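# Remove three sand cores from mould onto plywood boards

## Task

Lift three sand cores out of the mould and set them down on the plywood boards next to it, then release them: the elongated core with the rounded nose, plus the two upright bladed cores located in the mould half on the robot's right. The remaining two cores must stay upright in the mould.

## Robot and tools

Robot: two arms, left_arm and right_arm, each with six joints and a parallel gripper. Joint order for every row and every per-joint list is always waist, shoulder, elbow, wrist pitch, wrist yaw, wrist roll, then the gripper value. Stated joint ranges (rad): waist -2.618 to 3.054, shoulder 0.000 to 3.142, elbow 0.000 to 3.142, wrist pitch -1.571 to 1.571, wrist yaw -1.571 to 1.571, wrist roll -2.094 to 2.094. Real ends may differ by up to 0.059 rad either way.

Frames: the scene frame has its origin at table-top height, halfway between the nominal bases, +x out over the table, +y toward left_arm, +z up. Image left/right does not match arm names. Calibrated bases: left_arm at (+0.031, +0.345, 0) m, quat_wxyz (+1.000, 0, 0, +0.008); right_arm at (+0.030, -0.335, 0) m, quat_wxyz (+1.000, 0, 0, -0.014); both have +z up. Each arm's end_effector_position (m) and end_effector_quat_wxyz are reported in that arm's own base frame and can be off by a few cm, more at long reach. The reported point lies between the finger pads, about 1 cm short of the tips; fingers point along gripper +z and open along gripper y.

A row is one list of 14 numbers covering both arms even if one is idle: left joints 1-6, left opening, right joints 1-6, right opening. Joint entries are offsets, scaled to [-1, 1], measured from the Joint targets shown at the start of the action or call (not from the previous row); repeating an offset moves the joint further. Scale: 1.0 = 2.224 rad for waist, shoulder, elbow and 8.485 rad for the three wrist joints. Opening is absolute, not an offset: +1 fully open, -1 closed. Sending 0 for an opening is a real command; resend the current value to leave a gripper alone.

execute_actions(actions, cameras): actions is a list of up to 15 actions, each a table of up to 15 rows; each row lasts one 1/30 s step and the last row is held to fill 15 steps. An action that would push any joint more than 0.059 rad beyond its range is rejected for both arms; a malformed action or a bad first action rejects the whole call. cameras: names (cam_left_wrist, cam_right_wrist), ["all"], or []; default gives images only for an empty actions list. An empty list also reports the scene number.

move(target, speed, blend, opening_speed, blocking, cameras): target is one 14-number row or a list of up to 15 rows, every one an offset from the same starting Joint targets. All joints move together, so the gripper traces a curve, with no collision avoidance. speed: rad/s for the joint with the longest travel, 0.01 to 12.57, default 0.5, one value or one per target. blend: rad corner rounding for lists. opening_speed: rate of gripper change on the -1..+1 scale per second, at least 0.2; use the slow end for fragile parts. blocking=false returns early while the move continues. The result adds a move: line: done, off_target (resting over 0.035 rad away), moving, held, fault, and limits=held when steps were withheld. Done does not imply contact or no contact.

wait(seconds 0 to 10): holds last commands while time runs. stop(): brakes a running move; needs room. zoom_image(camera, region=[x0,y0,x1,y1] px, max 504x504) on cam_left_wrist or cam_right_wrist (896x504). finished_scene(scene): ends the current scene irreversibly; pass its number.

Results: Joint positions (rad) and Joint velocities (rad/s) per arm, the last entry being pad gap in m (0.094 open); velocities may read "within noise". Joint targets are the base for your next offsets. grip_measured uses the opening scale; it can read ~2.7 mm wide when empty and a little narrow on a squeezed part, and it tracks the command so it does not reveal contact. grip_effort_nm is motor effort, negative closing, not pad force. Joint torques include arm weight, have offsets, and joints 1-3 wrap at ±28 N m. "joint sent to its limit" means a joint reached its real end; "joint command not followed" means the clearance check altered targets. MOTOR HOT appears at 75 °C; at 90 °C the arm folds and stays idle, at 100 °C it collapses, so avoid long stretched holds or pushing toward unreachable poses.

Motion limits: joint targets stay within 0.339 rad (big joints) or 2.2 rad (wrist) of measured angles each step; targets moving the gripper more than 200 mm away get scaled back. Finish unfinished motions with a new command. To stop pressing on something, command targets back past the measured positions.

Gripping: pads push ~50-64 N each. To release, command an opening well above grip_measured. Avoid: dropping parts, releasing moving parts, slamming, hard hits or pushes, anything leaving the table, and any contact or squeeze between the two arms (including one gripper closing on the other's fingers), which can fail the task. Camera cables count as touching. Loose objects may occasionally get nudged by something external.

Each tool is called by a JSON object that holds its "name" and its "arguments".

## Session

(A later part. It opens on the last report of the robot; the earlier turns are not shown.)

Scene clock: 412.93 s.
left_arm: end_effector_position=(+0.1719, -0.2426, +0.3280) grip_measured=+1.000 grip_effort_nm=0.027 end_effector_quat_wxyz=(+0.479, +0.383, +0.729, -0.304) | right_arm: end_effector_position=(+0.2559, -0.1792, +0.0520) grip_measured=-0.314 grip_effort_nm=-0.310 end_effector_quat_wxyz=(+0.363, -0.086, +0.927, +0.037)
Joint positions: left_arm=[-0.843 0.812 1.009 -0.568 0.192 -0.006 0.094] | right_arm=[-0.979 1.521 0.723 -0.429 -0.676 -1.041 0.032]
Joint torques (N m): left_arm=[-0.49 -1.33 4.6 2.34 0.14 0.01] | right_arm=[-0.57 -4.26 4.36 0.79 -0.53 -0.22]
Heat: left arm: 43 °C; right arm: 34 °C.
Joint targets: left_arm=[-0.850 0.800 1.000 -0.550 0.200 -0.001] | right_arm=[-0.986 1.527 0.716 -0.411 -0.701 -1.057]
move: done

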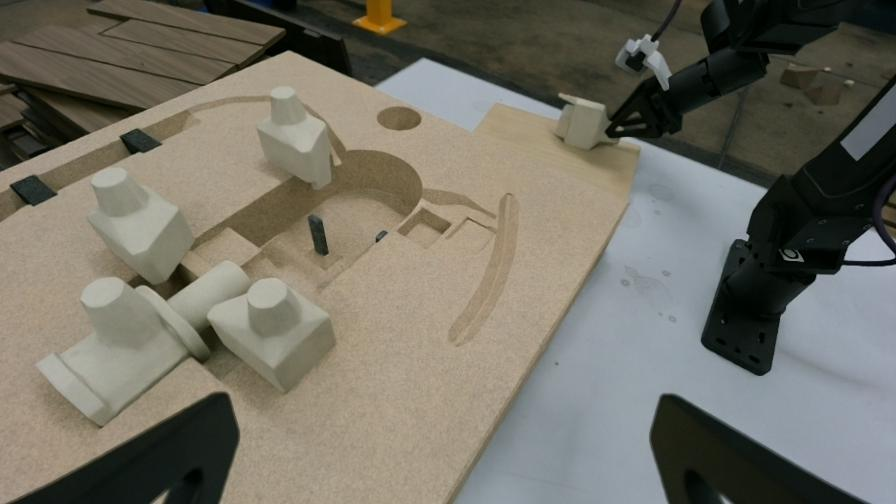

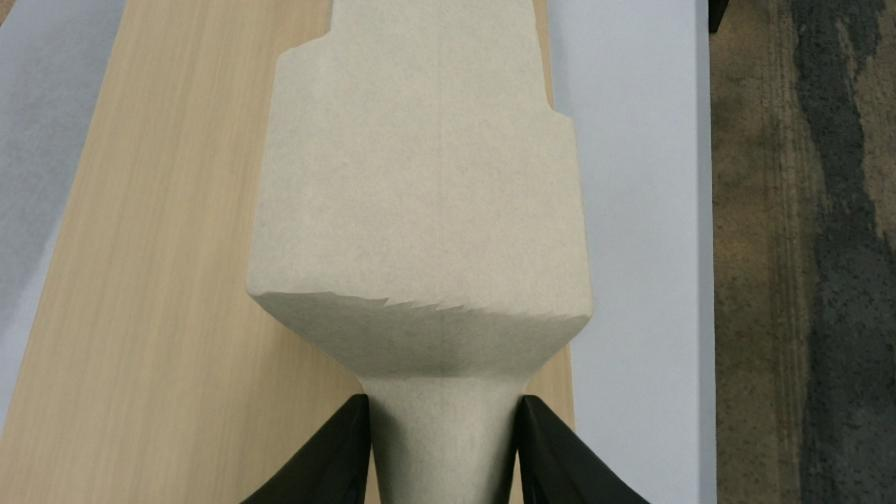

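{"name": "move", "arguments": {"target": [0, 0, 0, 0, 0, 0, 1, -0.0086, 0.0045, -0.0084, 0.0017, -0.0008, -0.0027, -0.32], "cameras": ["all"], "speed": 0.1}}

{"name": "zoom_image", "arguments": {"camera": "cam_left_wrist", "region": [510, 50, 680, 180]}}

Scene clock: 418.87 s.
left_arm: end_effector_position=(+0.1719, -0.2426, +0.3280) grip_measured=+1.000 grip_effort_nm=0.027 end_effector_quat_wxyz=(+0.479, +0.383, +0.729, -0.304) | right_arm: end_effector_position=(+0.2541, -0.1812, +0.0509) grip_measured=-0.314 grip_effort_nm=-0.310 end_effector_quat_wxyz=(+0.372, -0.087, +0.924, +0.034)
Joint positions: left_arm=[-0.843 0.812 1.009 -0.568 0.192 -0.006 0.094] | right_arm=[-0.998 1.524 0.711 -0.41 -0.697 -1.059 0.032]
Joint torques (N m): left_arm=[-0.51 -1.29 4.63 2.34 0.16 0] | right_arm=[-0.57 -3.82 3.88 0.76 -0.39 -0.3]
Heat: left arm: 44 °C; right arm: 33 °C.
Joint targets: left_arm=[-0.850 0.800 1.000 -0.550 0.200 -0.001] | right_arm=[-1.005 1.537 0.697 -0.397 -0.708 -1.081]
move: done

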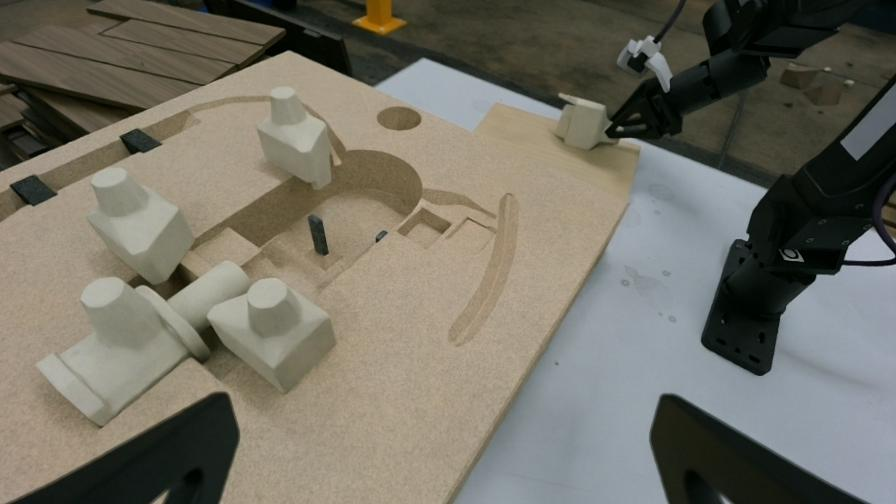

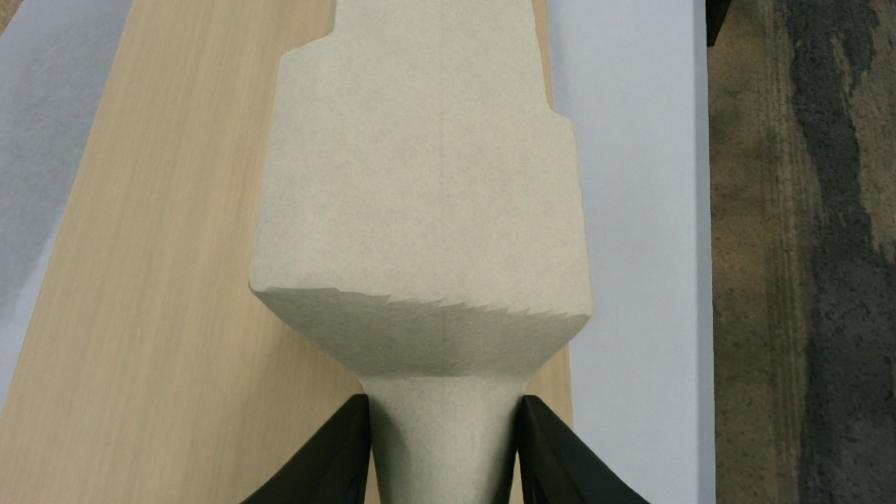

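Scaled by 2.965.

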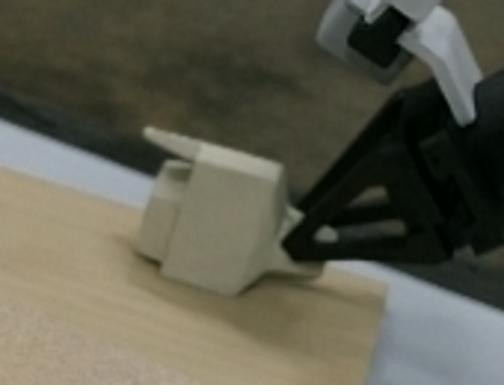

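{"name": "move", "arguments": {"target": [0, 0, 0, 0, 0, 0, 1, 0.003, -0.003, 0.003, 0, 0, 0, -0.05], "cameras": ["all"], "speed": 0.1, "opening_speed": 0.2}}

{"name": "zoom_image", "arguments": {"camera": "cam_left_wrist", "region": [510, 50, 680, 180]}}

Scene clock: 423.83 s.
left_arm: end_effector_position=(+0.1719, -0.2426, +0.3280) grip_measured=+1.000 grip_effort_nm=0.037 end_effector_quat_wxyz=(+0.479, +0.383, +0.729, -0.304) | right_arm: end_effector_position=(+0.2536, -0.1818, +0.0502) grip_measured=-0.053 grip_effort_nm=0.173 end_effector_quat_wxyz=(+0.370, -0.092, +0.924, +0.031)
Joint positions: left_arm=[-0.843 0.812 1.009 -0.568 0.192 -0.006 0.094] | right_arm=[-0.998 1.524 0.71 -0.409 -0.691 -1.07 0.044]
Joint torques (N m): left_arm=[-0.47 -1.32 4.66 2.34 0.17 0.01] | right_arm=[-0.01 -4.31 4.41 0.74 -0.46 -0.15]
Heat: left arm: 44 °C; right arm: 33 °C.
Joint targets: left_arm=[-0.850 0.800 1.000 -0.550 0.200 -0.001] | right_arm=[-0.998 1.530 0.704 -0.397 -0.708 -1.080]
move: done

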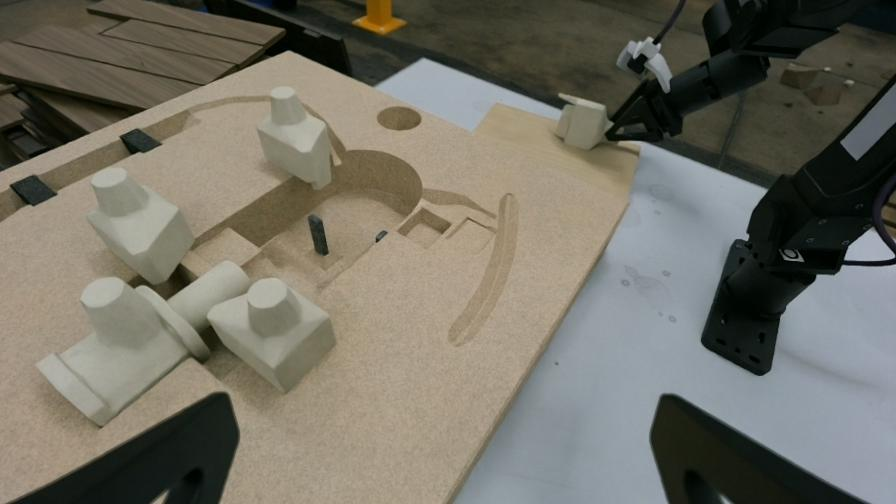

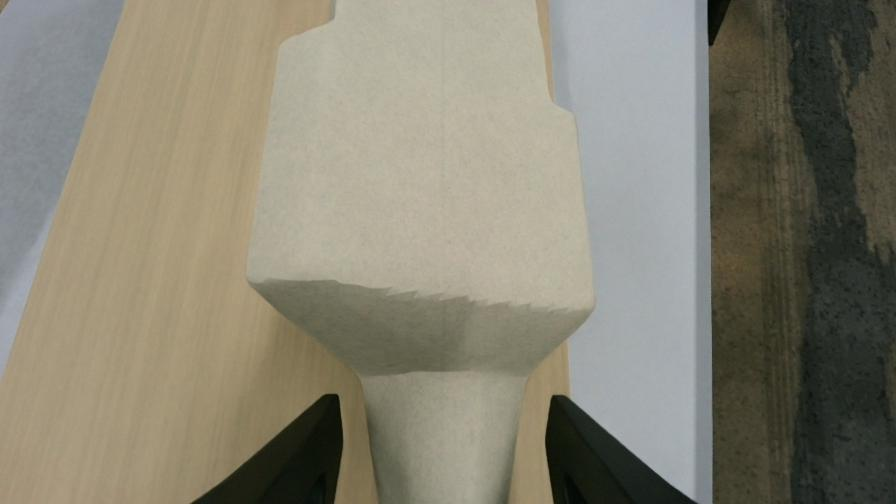

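Scaled by 2.965.

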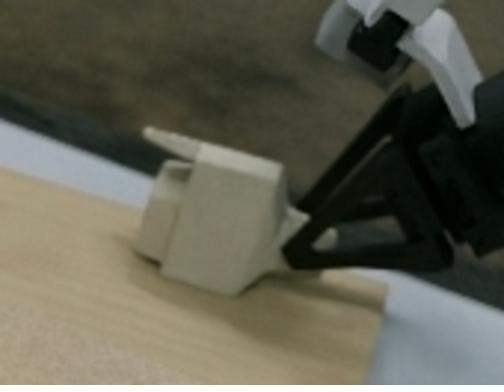

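{"name": "move", "arguments": {"target": [0, 0, 0, 0, 0, 0, 1, 0, -0.0688, 0.1678, -0.062, 0, 0, -0.05], "cameras": ["all"], "speed": 0.3}}

Scene clock: 433.07 s.
left_arm: end_effector_position=(+0.1719, -0.2427, +0.3281) grip_measured=+1.000 grip_effort_nm=0.027 end_effector_quat_wxyz=(+0.479, +0.383, +0.729, -0.304) | right_arm: end_effector_position=(+0.2531, -0.1814, +0.1540) grip_measured=-0.053 grip_effort_nm=0.178 end_effector_quat_wxyz=(+0.362, -0.086, +0.927, +0.044)
Joint positions: left_arm=[-0.843 0.812 1.009 -0.568 0.192 -0.006 0.094] | right_arm=[-0.998 1.398 1.05 -0.908 -0.69 -1.07 0.044]
Joint torques (N m): left_arm=[-0.54 -1.21 4.68 2.36 0.18 0] | right_arm=[-0.02 -6.08 7.69 0.44 -0.47 -0.15]
Heat: left arm: 44 °C; right arm: 34 °C.
Joint targets: left_arm=[-0.850 0.800 1.000 -0.550 0.200 -0.001] | right_arm=[-0.998 1.377 1.077 -0.923 -0.708 -1.081]
move: done

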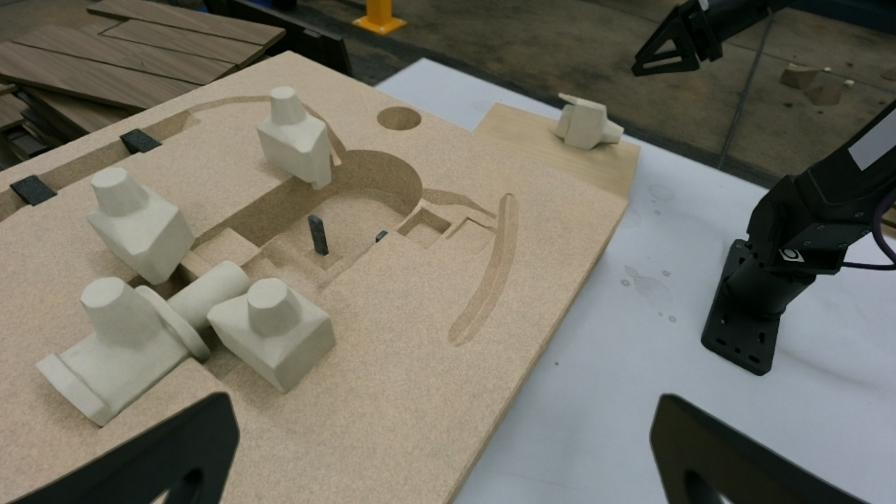

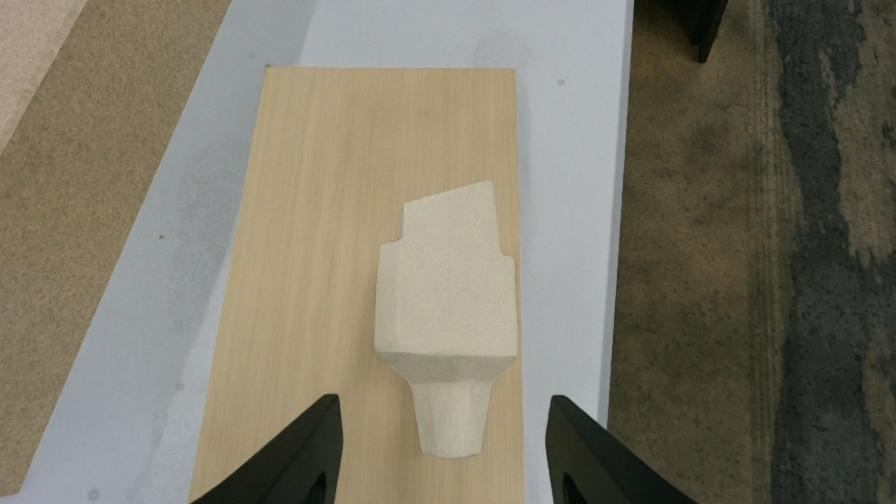

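{"name": "move", "arguments": {"target": [[0, 0, 0, 0, 0, 0, 1, 0.6713, 0.0103, 0.2352, -0.0326, 0.116, 0.1813, 0.4], [0, 0, 0, 0, 0, 0, 1, 0.6713, 0.3258, 0.531, -0.0316, 0.116, 0.1813, 0.4]], "cameras": ["all"], "speed": [0.9, 0.5]}}

Scene clock: 459.47 s.
left_arm: end_effector_position=(+0.1719, -0.2427, +0.3281) grip_measured=+1.000 grip_effort_nm=0.032 end_effector_quat_wxyz=(+0.479, +0.383, +0.729, -0.304) | right_arm: end_effector_position=(+0.4677, +0.1984, +0.2289) grip_measured=+0.397 grip_effort_nm=0.178 end_effector_quat_wxyz=(+0.283, +0.014, +0.959, +0.001)
Joint positions: left_arm=[-0.843 0.812 1.009 -0.568 0.192 -0.006 0.094] | right_arm=[0.491 2.094 2.229 -1.19 0.265 0.449 0.066]
Joint torques (N m): left_arm=[-0.42 -1.32 4.64 2.35 0.15 0] | right_arm=[0.29 -9.24 7.77 0.86 0.21 0.05]
Heat: left arm: 44 °C; right arm: 37 °C.
Joint targets: left_arm=[-0.850 0.800 1.000 -0.550 0.200 -0.001] | right_arm=[0.495 2.102 2.258 -1.191 0.276 0.458]
move: done

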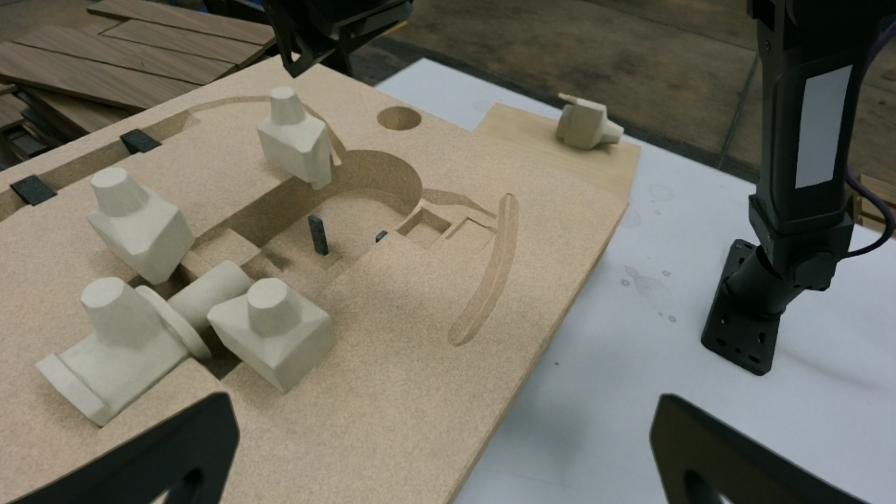

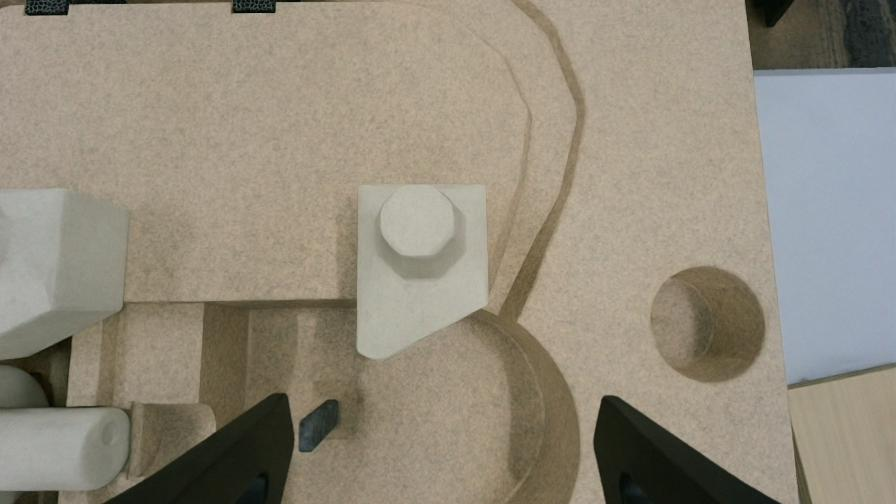

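{"name": "move", "arguments": {"target": [0, 0, 0, 0, 0, 0, 1, 0, 0.0006, -0.137, 0.0488, 0.0074, -0.0045, 0.4], "cameras": ["cam_right_wrist"], "speed": 0.4}}

Scene clock: 475.80 s.
left_arm: end_effector_position=(+0.1719, -0.2427, +0.3281) grip_measured=+1.000 grip_effort_nm=0.027 end_effector_quat_wxyz=(+0.479, +0.383, +0.729, -0.304) | right_arm: end_effector_position=(+0.5070, +0.2075, +0.1819) grip_measured=+0.397 grip_effort_nm=0.178 end_effector_quat_wxyz=(+0.345, +0.020, +0.938, -0.002)
Joint positions: left_arm=[-0.843 0.812 1.009 -0.568 0.192 -0.006 0.094] | right_arm=[0.491 2.094 1.96 -0.8 0.326 0.426 0.066]
Joint torques (N m): left_arm=[-0.58 -1.25 4.68 2.35 0.17 0.01] | right_arm=[0.29 -9.61 5.49 1.2 0.25 -0.11]
Heat: left arm: 45 °C; right arm: 40 °C.
Joint targets: left_arm=[-0.850 0.800 1.000 -0.550 0.200 -0.001] | right_arm=[0.495 2.103 1.953 -0.777 0.339 0.420]
move: done
Images, in order (width x height): cam_right_wrist 896x504.

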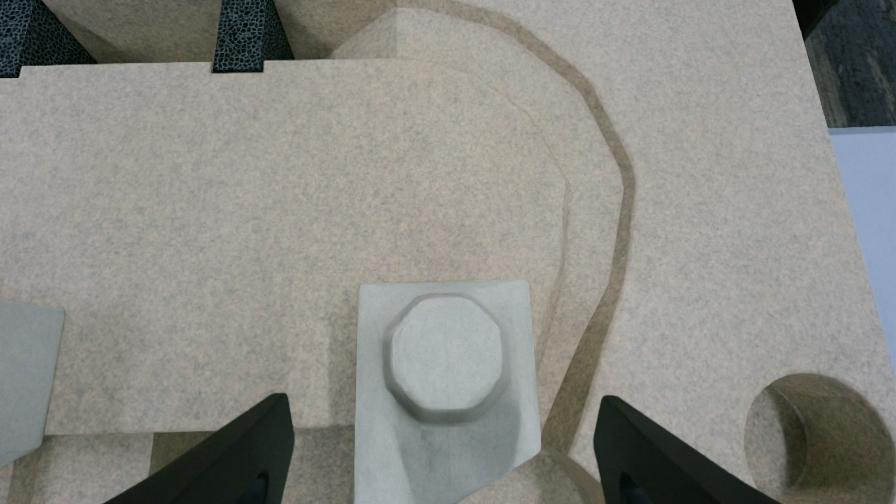

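{"name": "move", "arguments": {"target": [0, 0, 0, 0, 0, 0, 1, -0.001, 0.0044, -0.0474, 0.0189, 0.0032, -0.0019, 0.4], "cameras": ["cam_right_wrist"], "speed": 0.3}}

Scene clock: 484.07 s.
left_arm: end_effector_position=(+0.1719, -0.2427, +0.3281) grip_measured=+1.000 grip_effort_nm=0.037 end_effector_quat_wxyz=(+0.479, +0.383, +0.729, -0.304) | right_arm: end_effector_position=(+0.5187, +0.2086, +0.1629) grip_measured=+0.397 grip_effort_nm=0.173 end_effector_quat_wxyz=(+0.371, +0.021, +0.928, -0.005)
Joint positions: left_arm=[-0.843 0.812 1.009 -0.568 0.192 -0.006 0.094] | right_arm=[0.491 2.098 1.856 -0.641 0.353 0.409 0.066]
Joint torques (N m): left_arm=[-0.51 -1.32 4.56 2.35 0.15 -0.02] | right_arm=[0.09 -9.25 5.49 1.27 0.23 -0.1]
Heat: left arm: 45 °C; right arm: 42 °C.
Joint targets: left_arm=[-0.850 0.800 1.000 -0.550 0.200 -0.001] | right_arm=[0.492 2.113 1.848 -0.617 0.367 0.404]
move: done
Images, in order (width x height): cam_right_wrist 896x504.

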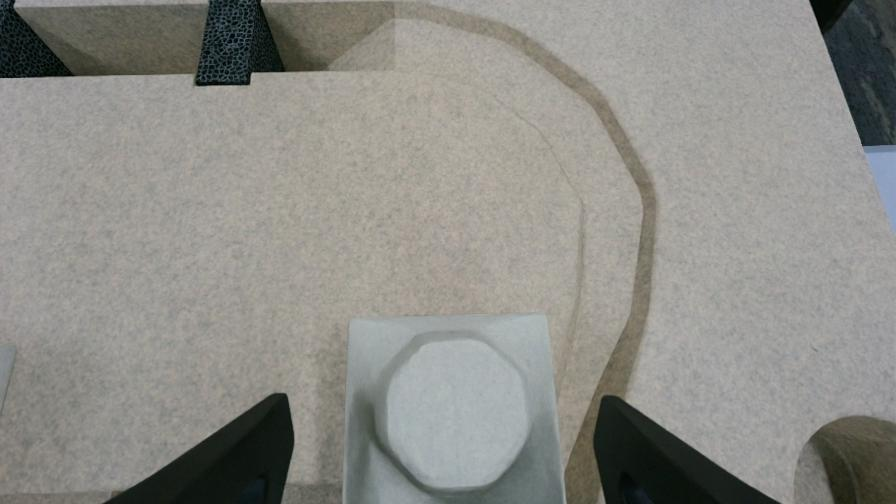

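{"name": "move", "arguments": {"target": [[0, 0, 0, 0, 0, 0, 1, -0.0027, 0.0067, 0.0103, -0.0009, 0, 0, 0.4], [0, 0, 0, 0, 0, 0, 1, -0.0027, 0.0067, 0.0103, -0.0009, 0, 0, -0.5]], "cameras": ["cam_right_wrist"], "speed": 0.2, "opening_speed": 0.5}}

Scene clock: 491.50 s.
left_arm: end_effector_position=(+0.1719, -0.2427, +0.3281) grip_measured=+1.000 grip_effort_nm=0.032 end_effector_quat_wxyz=(+0.479, +0.383, +0.729, -0.304) | right_arm: end_effector_position=(+0.5195, +0.2084, +0.1557) grip_measured=-0.280 grip_effort_nm=-0.999 end_effector_quat_wxyz=(+0.366, +0.020, +0.930, -0.009)
Joint positions: left_arm=[-0.843 0.812 1.009 -0.568 0.192 -0.006 0.094] | right_arm=[0.491 2.112 1.856 -0.64 0.357 0.408 0.034]
Joint torques (N m): left_arm=[-0.49 -1.35 4.63 2.35 0.14 0] | right_arm=[-0.42 -9.29 7.2 1.2 0.21 -0.09]
Heat: left arm: 45 °C; right arm: 41 °C.
Joint targets: left_arm=[-0.850 0.800 1.000 -0.550 0.200 -0.001] | right_arm=[0.486 2.128 1.871 -0.624 0.366 0.404]
move: done
Images, in order (width x height): cam_right_wrist 896x504.

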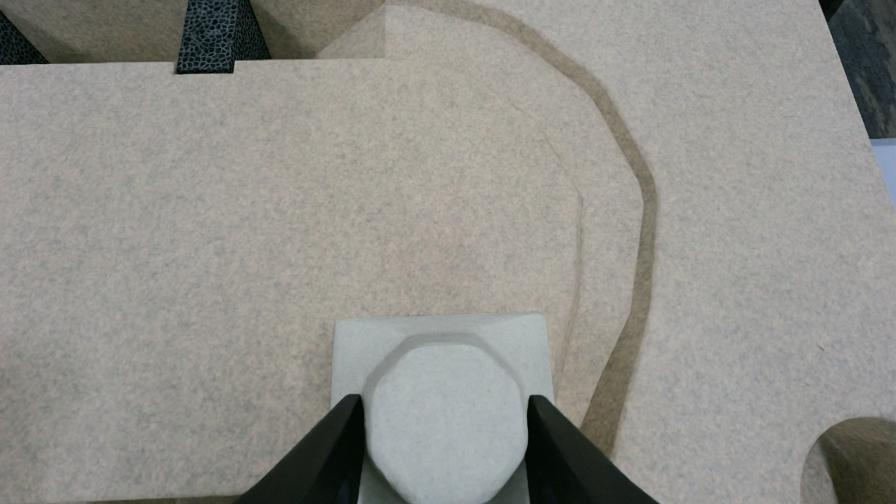

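{"name": "move", "arguments": {"target": [[0, 0, 0, 0, 0, 0, 1, 0, 0.0153, 0.1034, -0.0224, 0, 0, -0.5], [0, 0, 0, 0, 0, 0, 1, 0, 0.0306, 0.2005, -0.0446, 0, 0, -0.5]], "cameras": ["all"], "speed": 0.2}}

Scene clock: 499.57 s.
left_arm: end_effector_position=(+0.1719, -0.2427, +0.3281) grip_measured=+1.000 grip_effort_nm=0.022 end_effector_quat_wxyz=(+0.479, +0.383, +0.729, -0.304) | right_arm: end_effector_position=(+0.5140, +0.2069, +0.2178) grip_measured=-0.284 grip_effort_nm=-1.004 end_effector_quat_wxyz=(+0.341, +0.014, +0.940, -0.019)
Joint positions: left_arm=[-0.843 0.812 1.009 -0.568 0.192 -0.006 0.094] | right_arm=[0.491 2.193 2.27 -1.032 0.349 0.408 0.034]
Joint torques (N m): left_arm=[-0.5 -1.35 4.63 2.38 0.16 0.01] | right_arm=[-0.42 -10.5 9.46 1.25 0.3 -0.09]
Heat: left arm: 45 °C; right arm: 42 °C.
Joint targets: left_arm=[-0.850 0.800 1.000 -0.550 0.200 -0.001] | right_arm=[0.486 2.196 2.317 -1.003 0.366 0.404]
move: off_target (right_arm); right_arm: the elbow is farthest, 0.047 rad from its target

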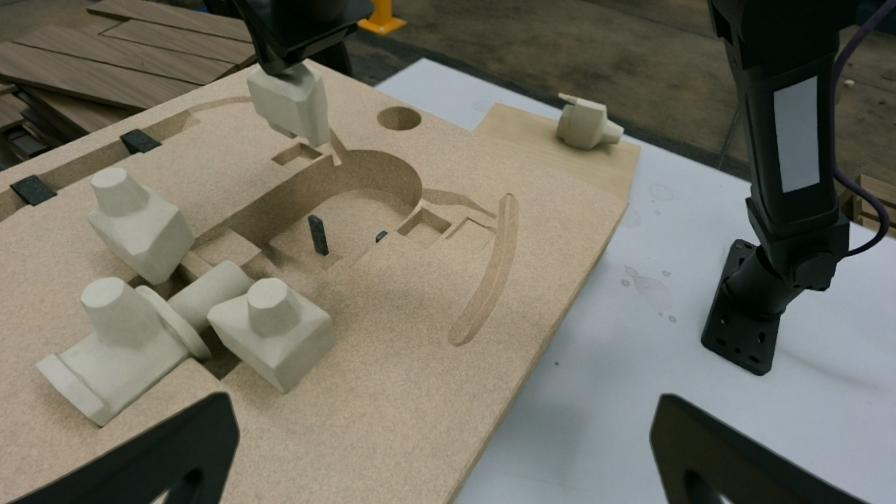

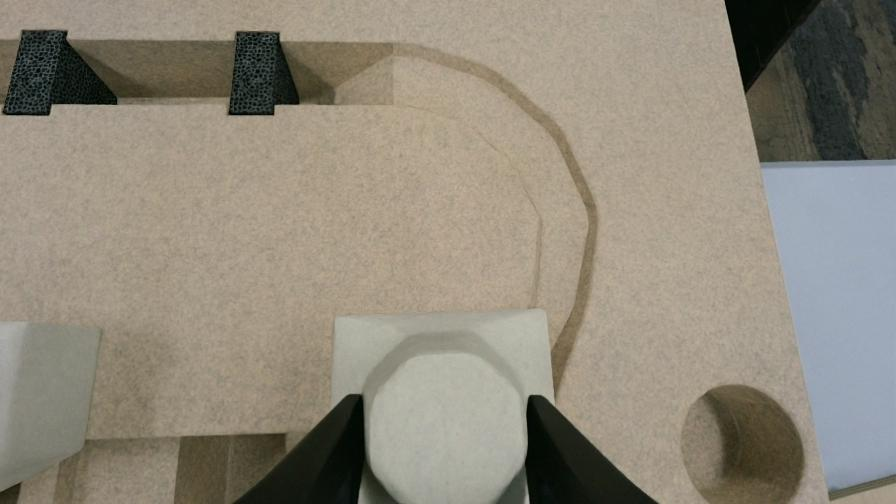

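{"name": "move", "arguments": {"target": [[0, 0, 0, 0, 0, 0, 1, 0, -0.2905, -0.174, -0.0291, 0, 0, -0.5], [0, 0, 0, 0, 0, 0, 1, -0.4523, -0.2905, -0.174, -0.0291, -0.0856, 0.1975, -0.5]], "cameras": ["all"], "speed": [0.4, 0.7]}}

{"name": "zoom_image", "arguments": {"camera": "cam_left_wrist", "region": [400, 0, 800, 240]}}

Scene clock: 538.33 s.
left_arm: end_effector_position=(+0.1719, -0.2427, +0.3281) grip_measured=+1.000 grip_effort_nm=0.027 end_effector_quat_wxyz=(+0.479, +0.383, +0.729, -0.304) | right_arm: end_effector_position=(+0.3542, -0.1340, +0.3292) grip_measured=-0.288 grip_effort_nm=-1.004 end_effector_quat_wxyz=(+0.109, +0.887, +0.307, +0.327)
Joint positions: left_arm=[-0.843 0.812 1.009 -0.568 0.192 -0.006 0.094] | right_arm=[-0.519 1.581 1.926 -1.283 -0.333 2.067 0.033]
Joint torques (N m): left_arm=[-0.53 -1.29 4.64 2.35 0.15 0] | right_arm=[-0.09 -8.01 5.35 1.35 -0.4 0.12]
Heat: left arm: 46 °C; right arm: 40 °C.
Joint targets: left_arm=[-0.850 0.800 1.000 -0.550 0.200 -0.001] | right_arm=[-0.519 1.550 1.930 -1.250 -0.360 2.079]
move: done

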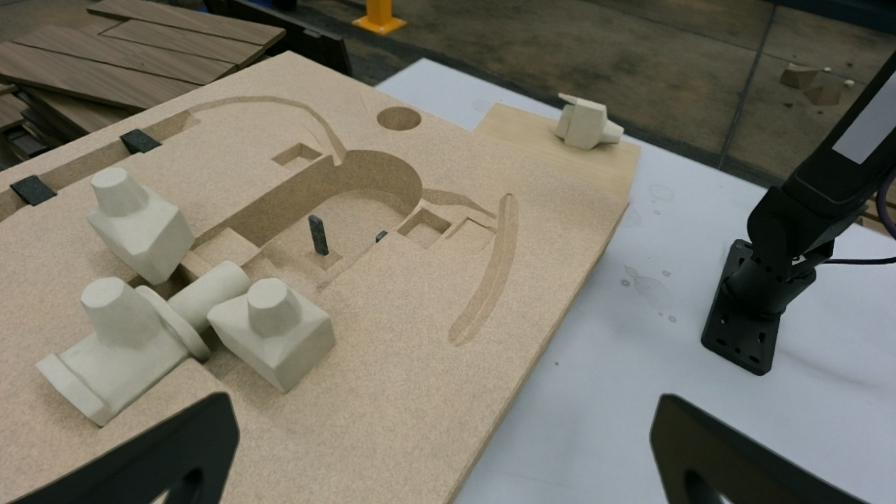

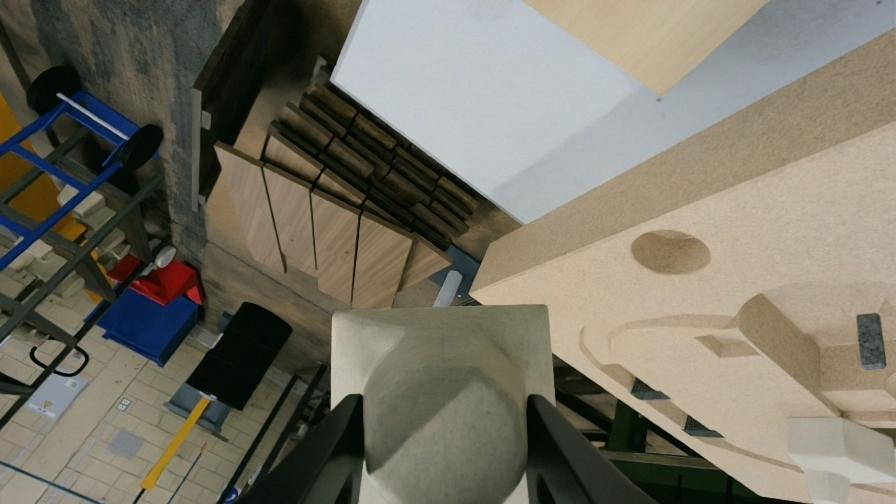

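Scaled by 1.260.

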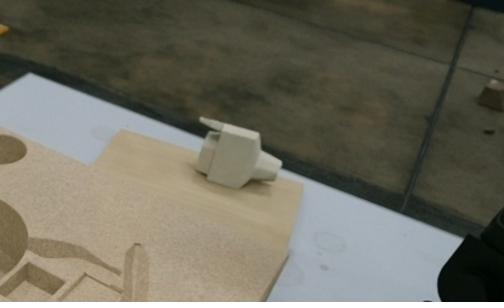

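{"name": "move", "arguments": {"target": [0, 0, 0, 0, 0, 0, 1, 0, -0.0346, -0.3222, 0.0214, 0, 0, -0.5], "cameras": ["all"], "speed": 0.5}}

{"name": "zoom_image", "arguments": {"camera": "cam_left_wrist", "region": [480, 20, 730, 220]}}

Scene clock: 542.80 s.
left_arm: end_effector_position=(+0.1719, -0.2427, +0.3281) grip_measured=+1.000 grip_effort_nm=0.032 end_effector_quat_wxyz=(+0.479, +0.383, +0.729, -0.304) | right_arm: end_effector_position=(+0.2872, -0.0953, +0.1306) grip_measured=-0.288 grip_effort_nm=-1.004 end_effector_quat_wxyz=(-0.056, +0.941, +0.283, +0.177)
Joint positions: left_arm=[-0.843 0.812 1.009 -0.568 0.192 -0.006 0.094] | right_arm=[-0.519 1.513 1.207 -1.095 -0.335 2.068 0.033]
Joint torques (N m): left_arm=[-0.49 -1.33 4.64 2.37 0.15 0.02] | right_arm=[-0.1 -8.44 5.85 0.65 -0.4 0.09]
Heat: left arm: 46 °C; right arm: 40 °C.
Joint targets: left_arm=[-0.850 0.800 1.000 -0.550 0.200 -0.001] | right_arm=[-0.519 1.473 1.213 -1.068 -0.360 2.079]
move: off_target (right_arm); right_arm: the shoulder is farthest, 0.040 rad from its target

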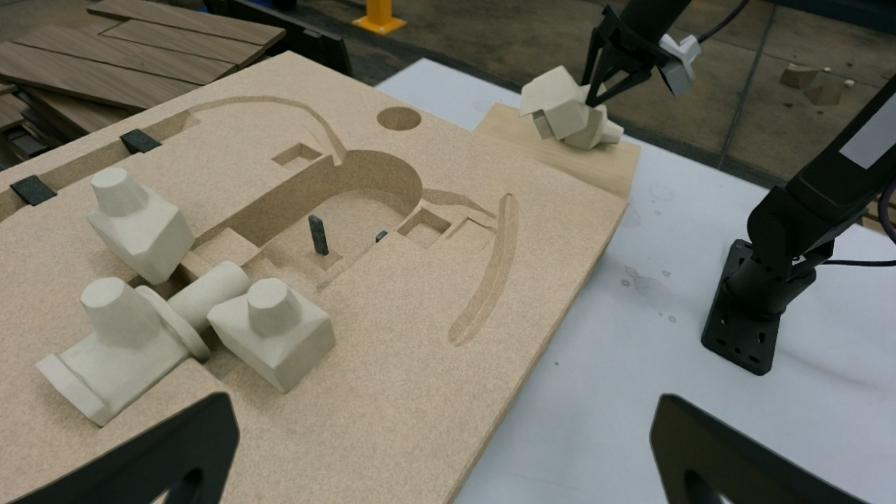

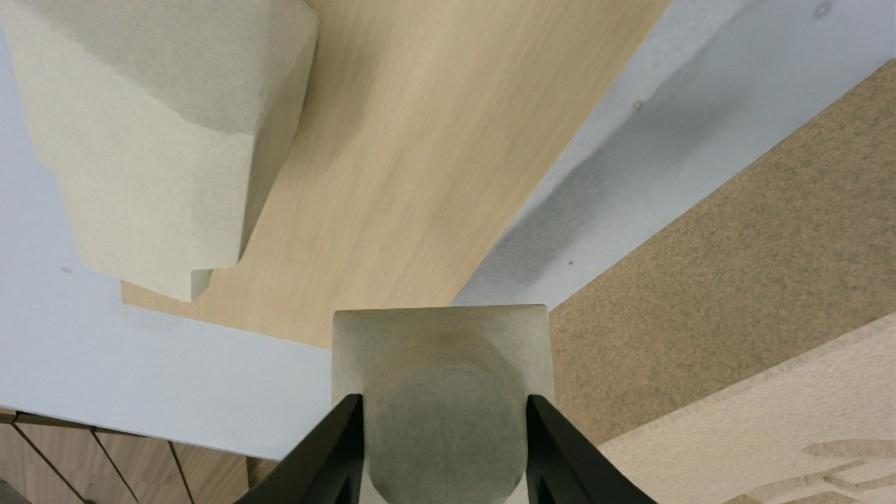

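Scaled by 2.016.

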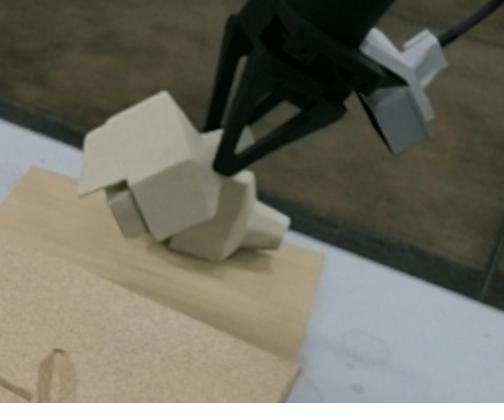

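{"name": "move", "arguments": {"target": [0, 0, 0, 0, 0, 0, 1, -0.0236, 0.0038, -0.0794, 0.0199, -0.0012, -0.0028, -0.5], "cameras": ["all"], "speed": 0.15}}

{"name": "zoom_image", "arguments": {"camera": "cam_left_wrist", "region": [480, 20, 730, 220]}}

Scene clock: 552.93 s.
left_arm: end_effector_position=(+0.1719, -0.2427, +0.3281) grip_measured=+1.000 grip_effort_nm=0.037 end_effector_quat_wxyz=(+0.479, +0.383, +0.729, -0.304) | right_arm: end_effector_position=(+0.2764, -0.1040, +0.0878) grip_measured=-0.288 grip_effort_nm=-1.009 end_effector_quat_wxyz=(-0.054, +0.946, +0.265, +0.179)
Joint positions: left_arm=[-0.843 0.812 1.009 -0.568 0.192 -0.006 0.094] | right_arm=[-0.565 1.512 1.034 -0.926 -0.339 2.06 0.033]
Joint torques (N m): left_arm=[-0.49 -1.29 4.62 2.32 0.17 -0.01] | right_arm=[-0.58 -7.61 5.46 0.61 -0.47 -0.09]
Heat: left arm: 46 °C; right arm: 40 °C.
Joint targets: left_arm=[-0.850 0.800 1.000 -0.550 0.200 -0.001] | right_arm=[-0.572 1.481 1.036 -0.899 -0.370 2.056]
move: done

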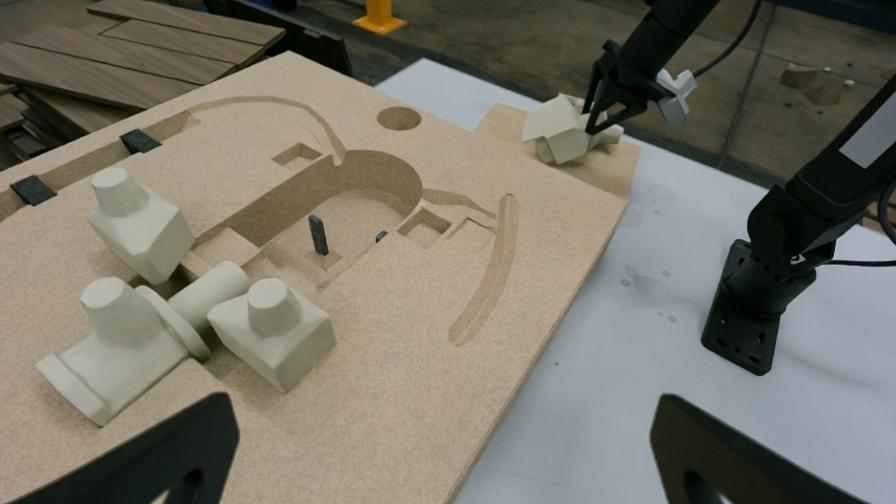

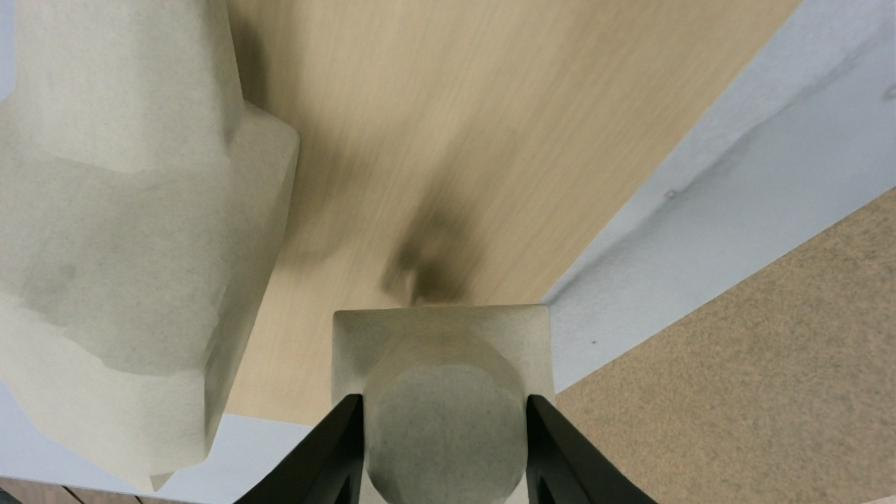

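Scaled by 2.016.

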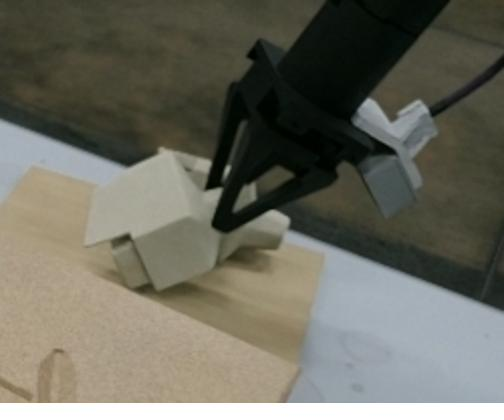

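{"name": "move", "arguments": {"target": [0, 0, 0, 0, 0, 0, 1, 0.0144, 0.0513, 0.0558, 0, -0.0024, 0, -0.5], "cameras": ["all"], "speed": 0.2}}

{"name": "zoom_image", "arguments": {"camera": "cam_left_wrist", "region": [480, 20, 730, 220]}}

Scene clock: 571.67 s.
left_arm: end_effector_position=(+0.1719, -0.2427, +0.3281) grip_measured=+1.000 grip_effort_nm=0.037 end_effector_quat_wxyz=(+0.479, +0.383, +0.729, -0.304) | right_arm: end_effector_position=(+0.3006, -0.1083, +0.0903) grip_measured=-0.289 grip_effort_nm=-1.004 end_effector_quat_wxyz=(-0.059, +0.941, +0.275, +0.189)
Joint positions: left_arm=[-0.843 0.812 1.009 -0.568 0.192 -0.006 0.094] | right_arm=[-0.546 1.595 1.119 -0.919 -0.358 2.06 0.033]
Joint torques (N m): left_arm=[-0.42 -1.32 4.53 2.34 0.16 0.01] | right_arm=[0.47 -5.67 8.62 0.58 -0.48 -0.08]
Heat: left arm: 46 °C; right arm: 41 °C.
Joint targets: left_arm=[-0.850 0.800 1.000 -0.550 0.200 -0.001] | right_arm=[-0.540 1.596 1.160 -0.899 -0.390 2.056]
move: off_target (right_arm); right_arm: the elbow is farthest, 0.041 rad from its target

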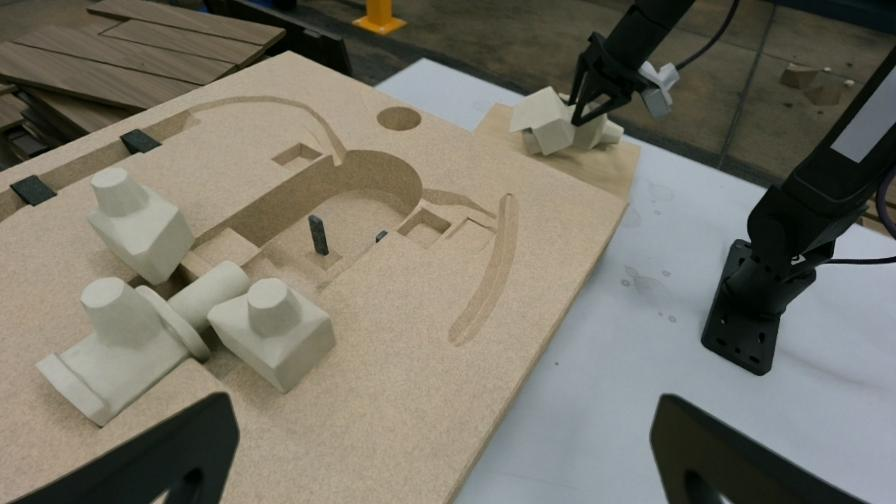

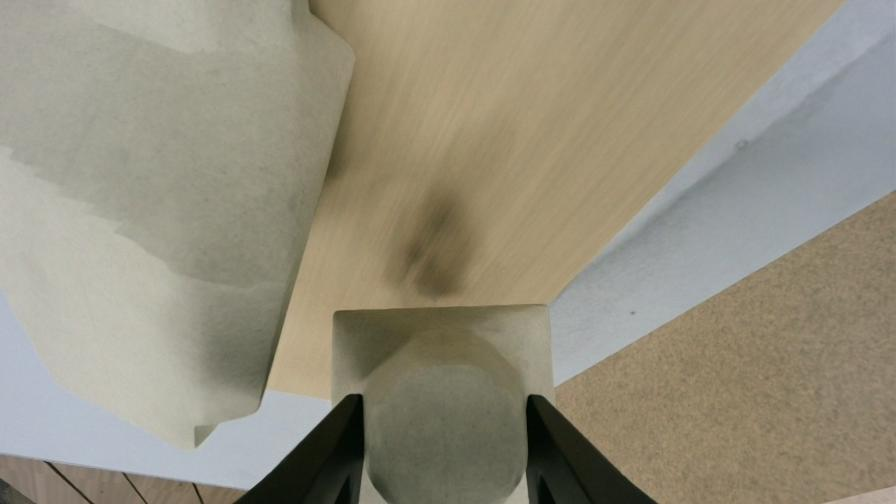

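Scaled by 2.016.

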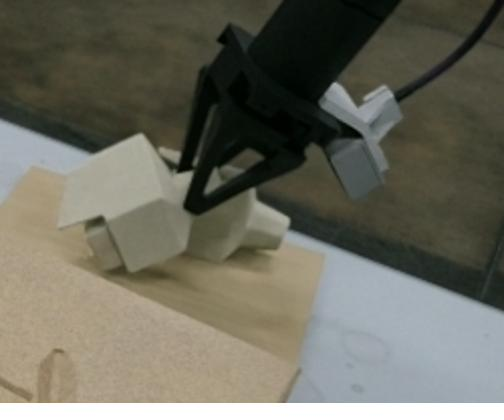

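{"name": "move", "arguments": {"target": [0, 0, 0, 0, 0, 0, 1, 0, 0.0135, -0.0585, 0.0141, 0, 0, -0.5], "cameras": ["all"], "speed": 0.1}}

{"name": "zoom_image", "arguments": {"camera": "cam_left_wrist", "region": [480, 20, 730, 220]}}

Scene clock: 582.57 s.
left_arm: end_effector_position=(+0.1719, -0.2427, +0.3281) grip_measured=+1.000 grip_effort_nm=0.027 end_effector_quat_wxyz=(+0.479, +0.383, +0.729, -0.304) | right_arm: end_effector_position=(+0.3048, -0.1047, +0.0705) grip_measured=-0.289 grip_effort_nm=-1.004 end_effector_quat_wxyz=(-0.063, +0.937, +0.277, +0.206)
Joint positions: left_arm=[-0.843 0.812 1.009 -0.568 0.192 -0.006 0.094] | right_arm=[-0.546 1.612 1.044 -0.808 -0.39 2.06 0.033]
Joint torques (N m): left_arm=[-0.42 -1.26 4.71 2.35 0.15 0.01] | right_arm=[0.49 -4.74 4.27 0.69 -0.17 -0.09]
Heat: left arm: 46 °C; right arm: 39 °C.
Joint targets: left_arm=[-0.850 0.800 1.000 -0.550 0.200 -0.001] | right_arm=[-0.540 1.626 1.030 -0.780 -0.390 2.056]
move: done

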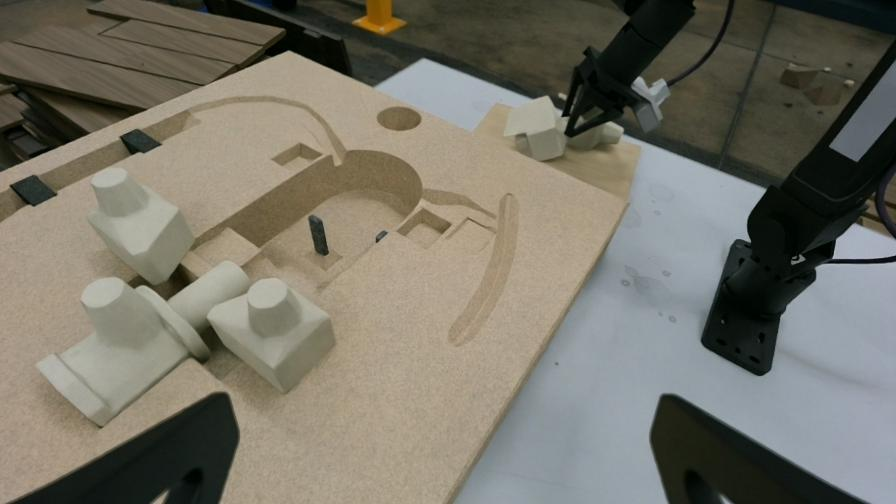

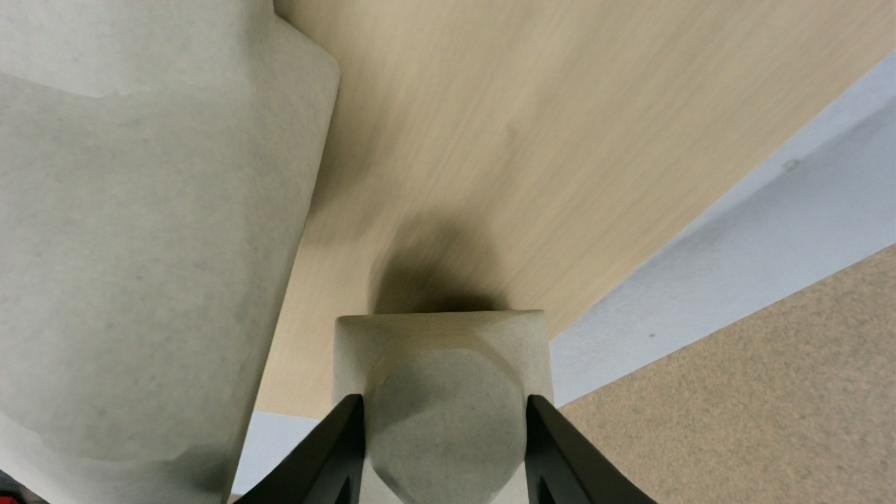

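Scaled by 2.016.

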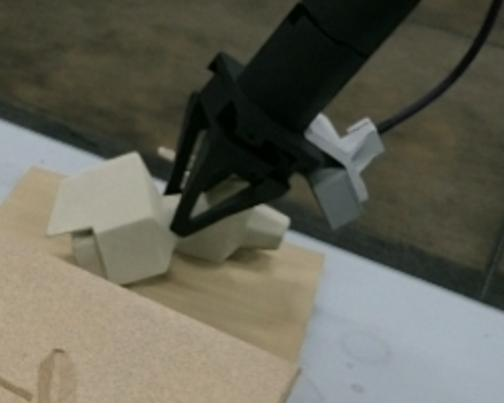

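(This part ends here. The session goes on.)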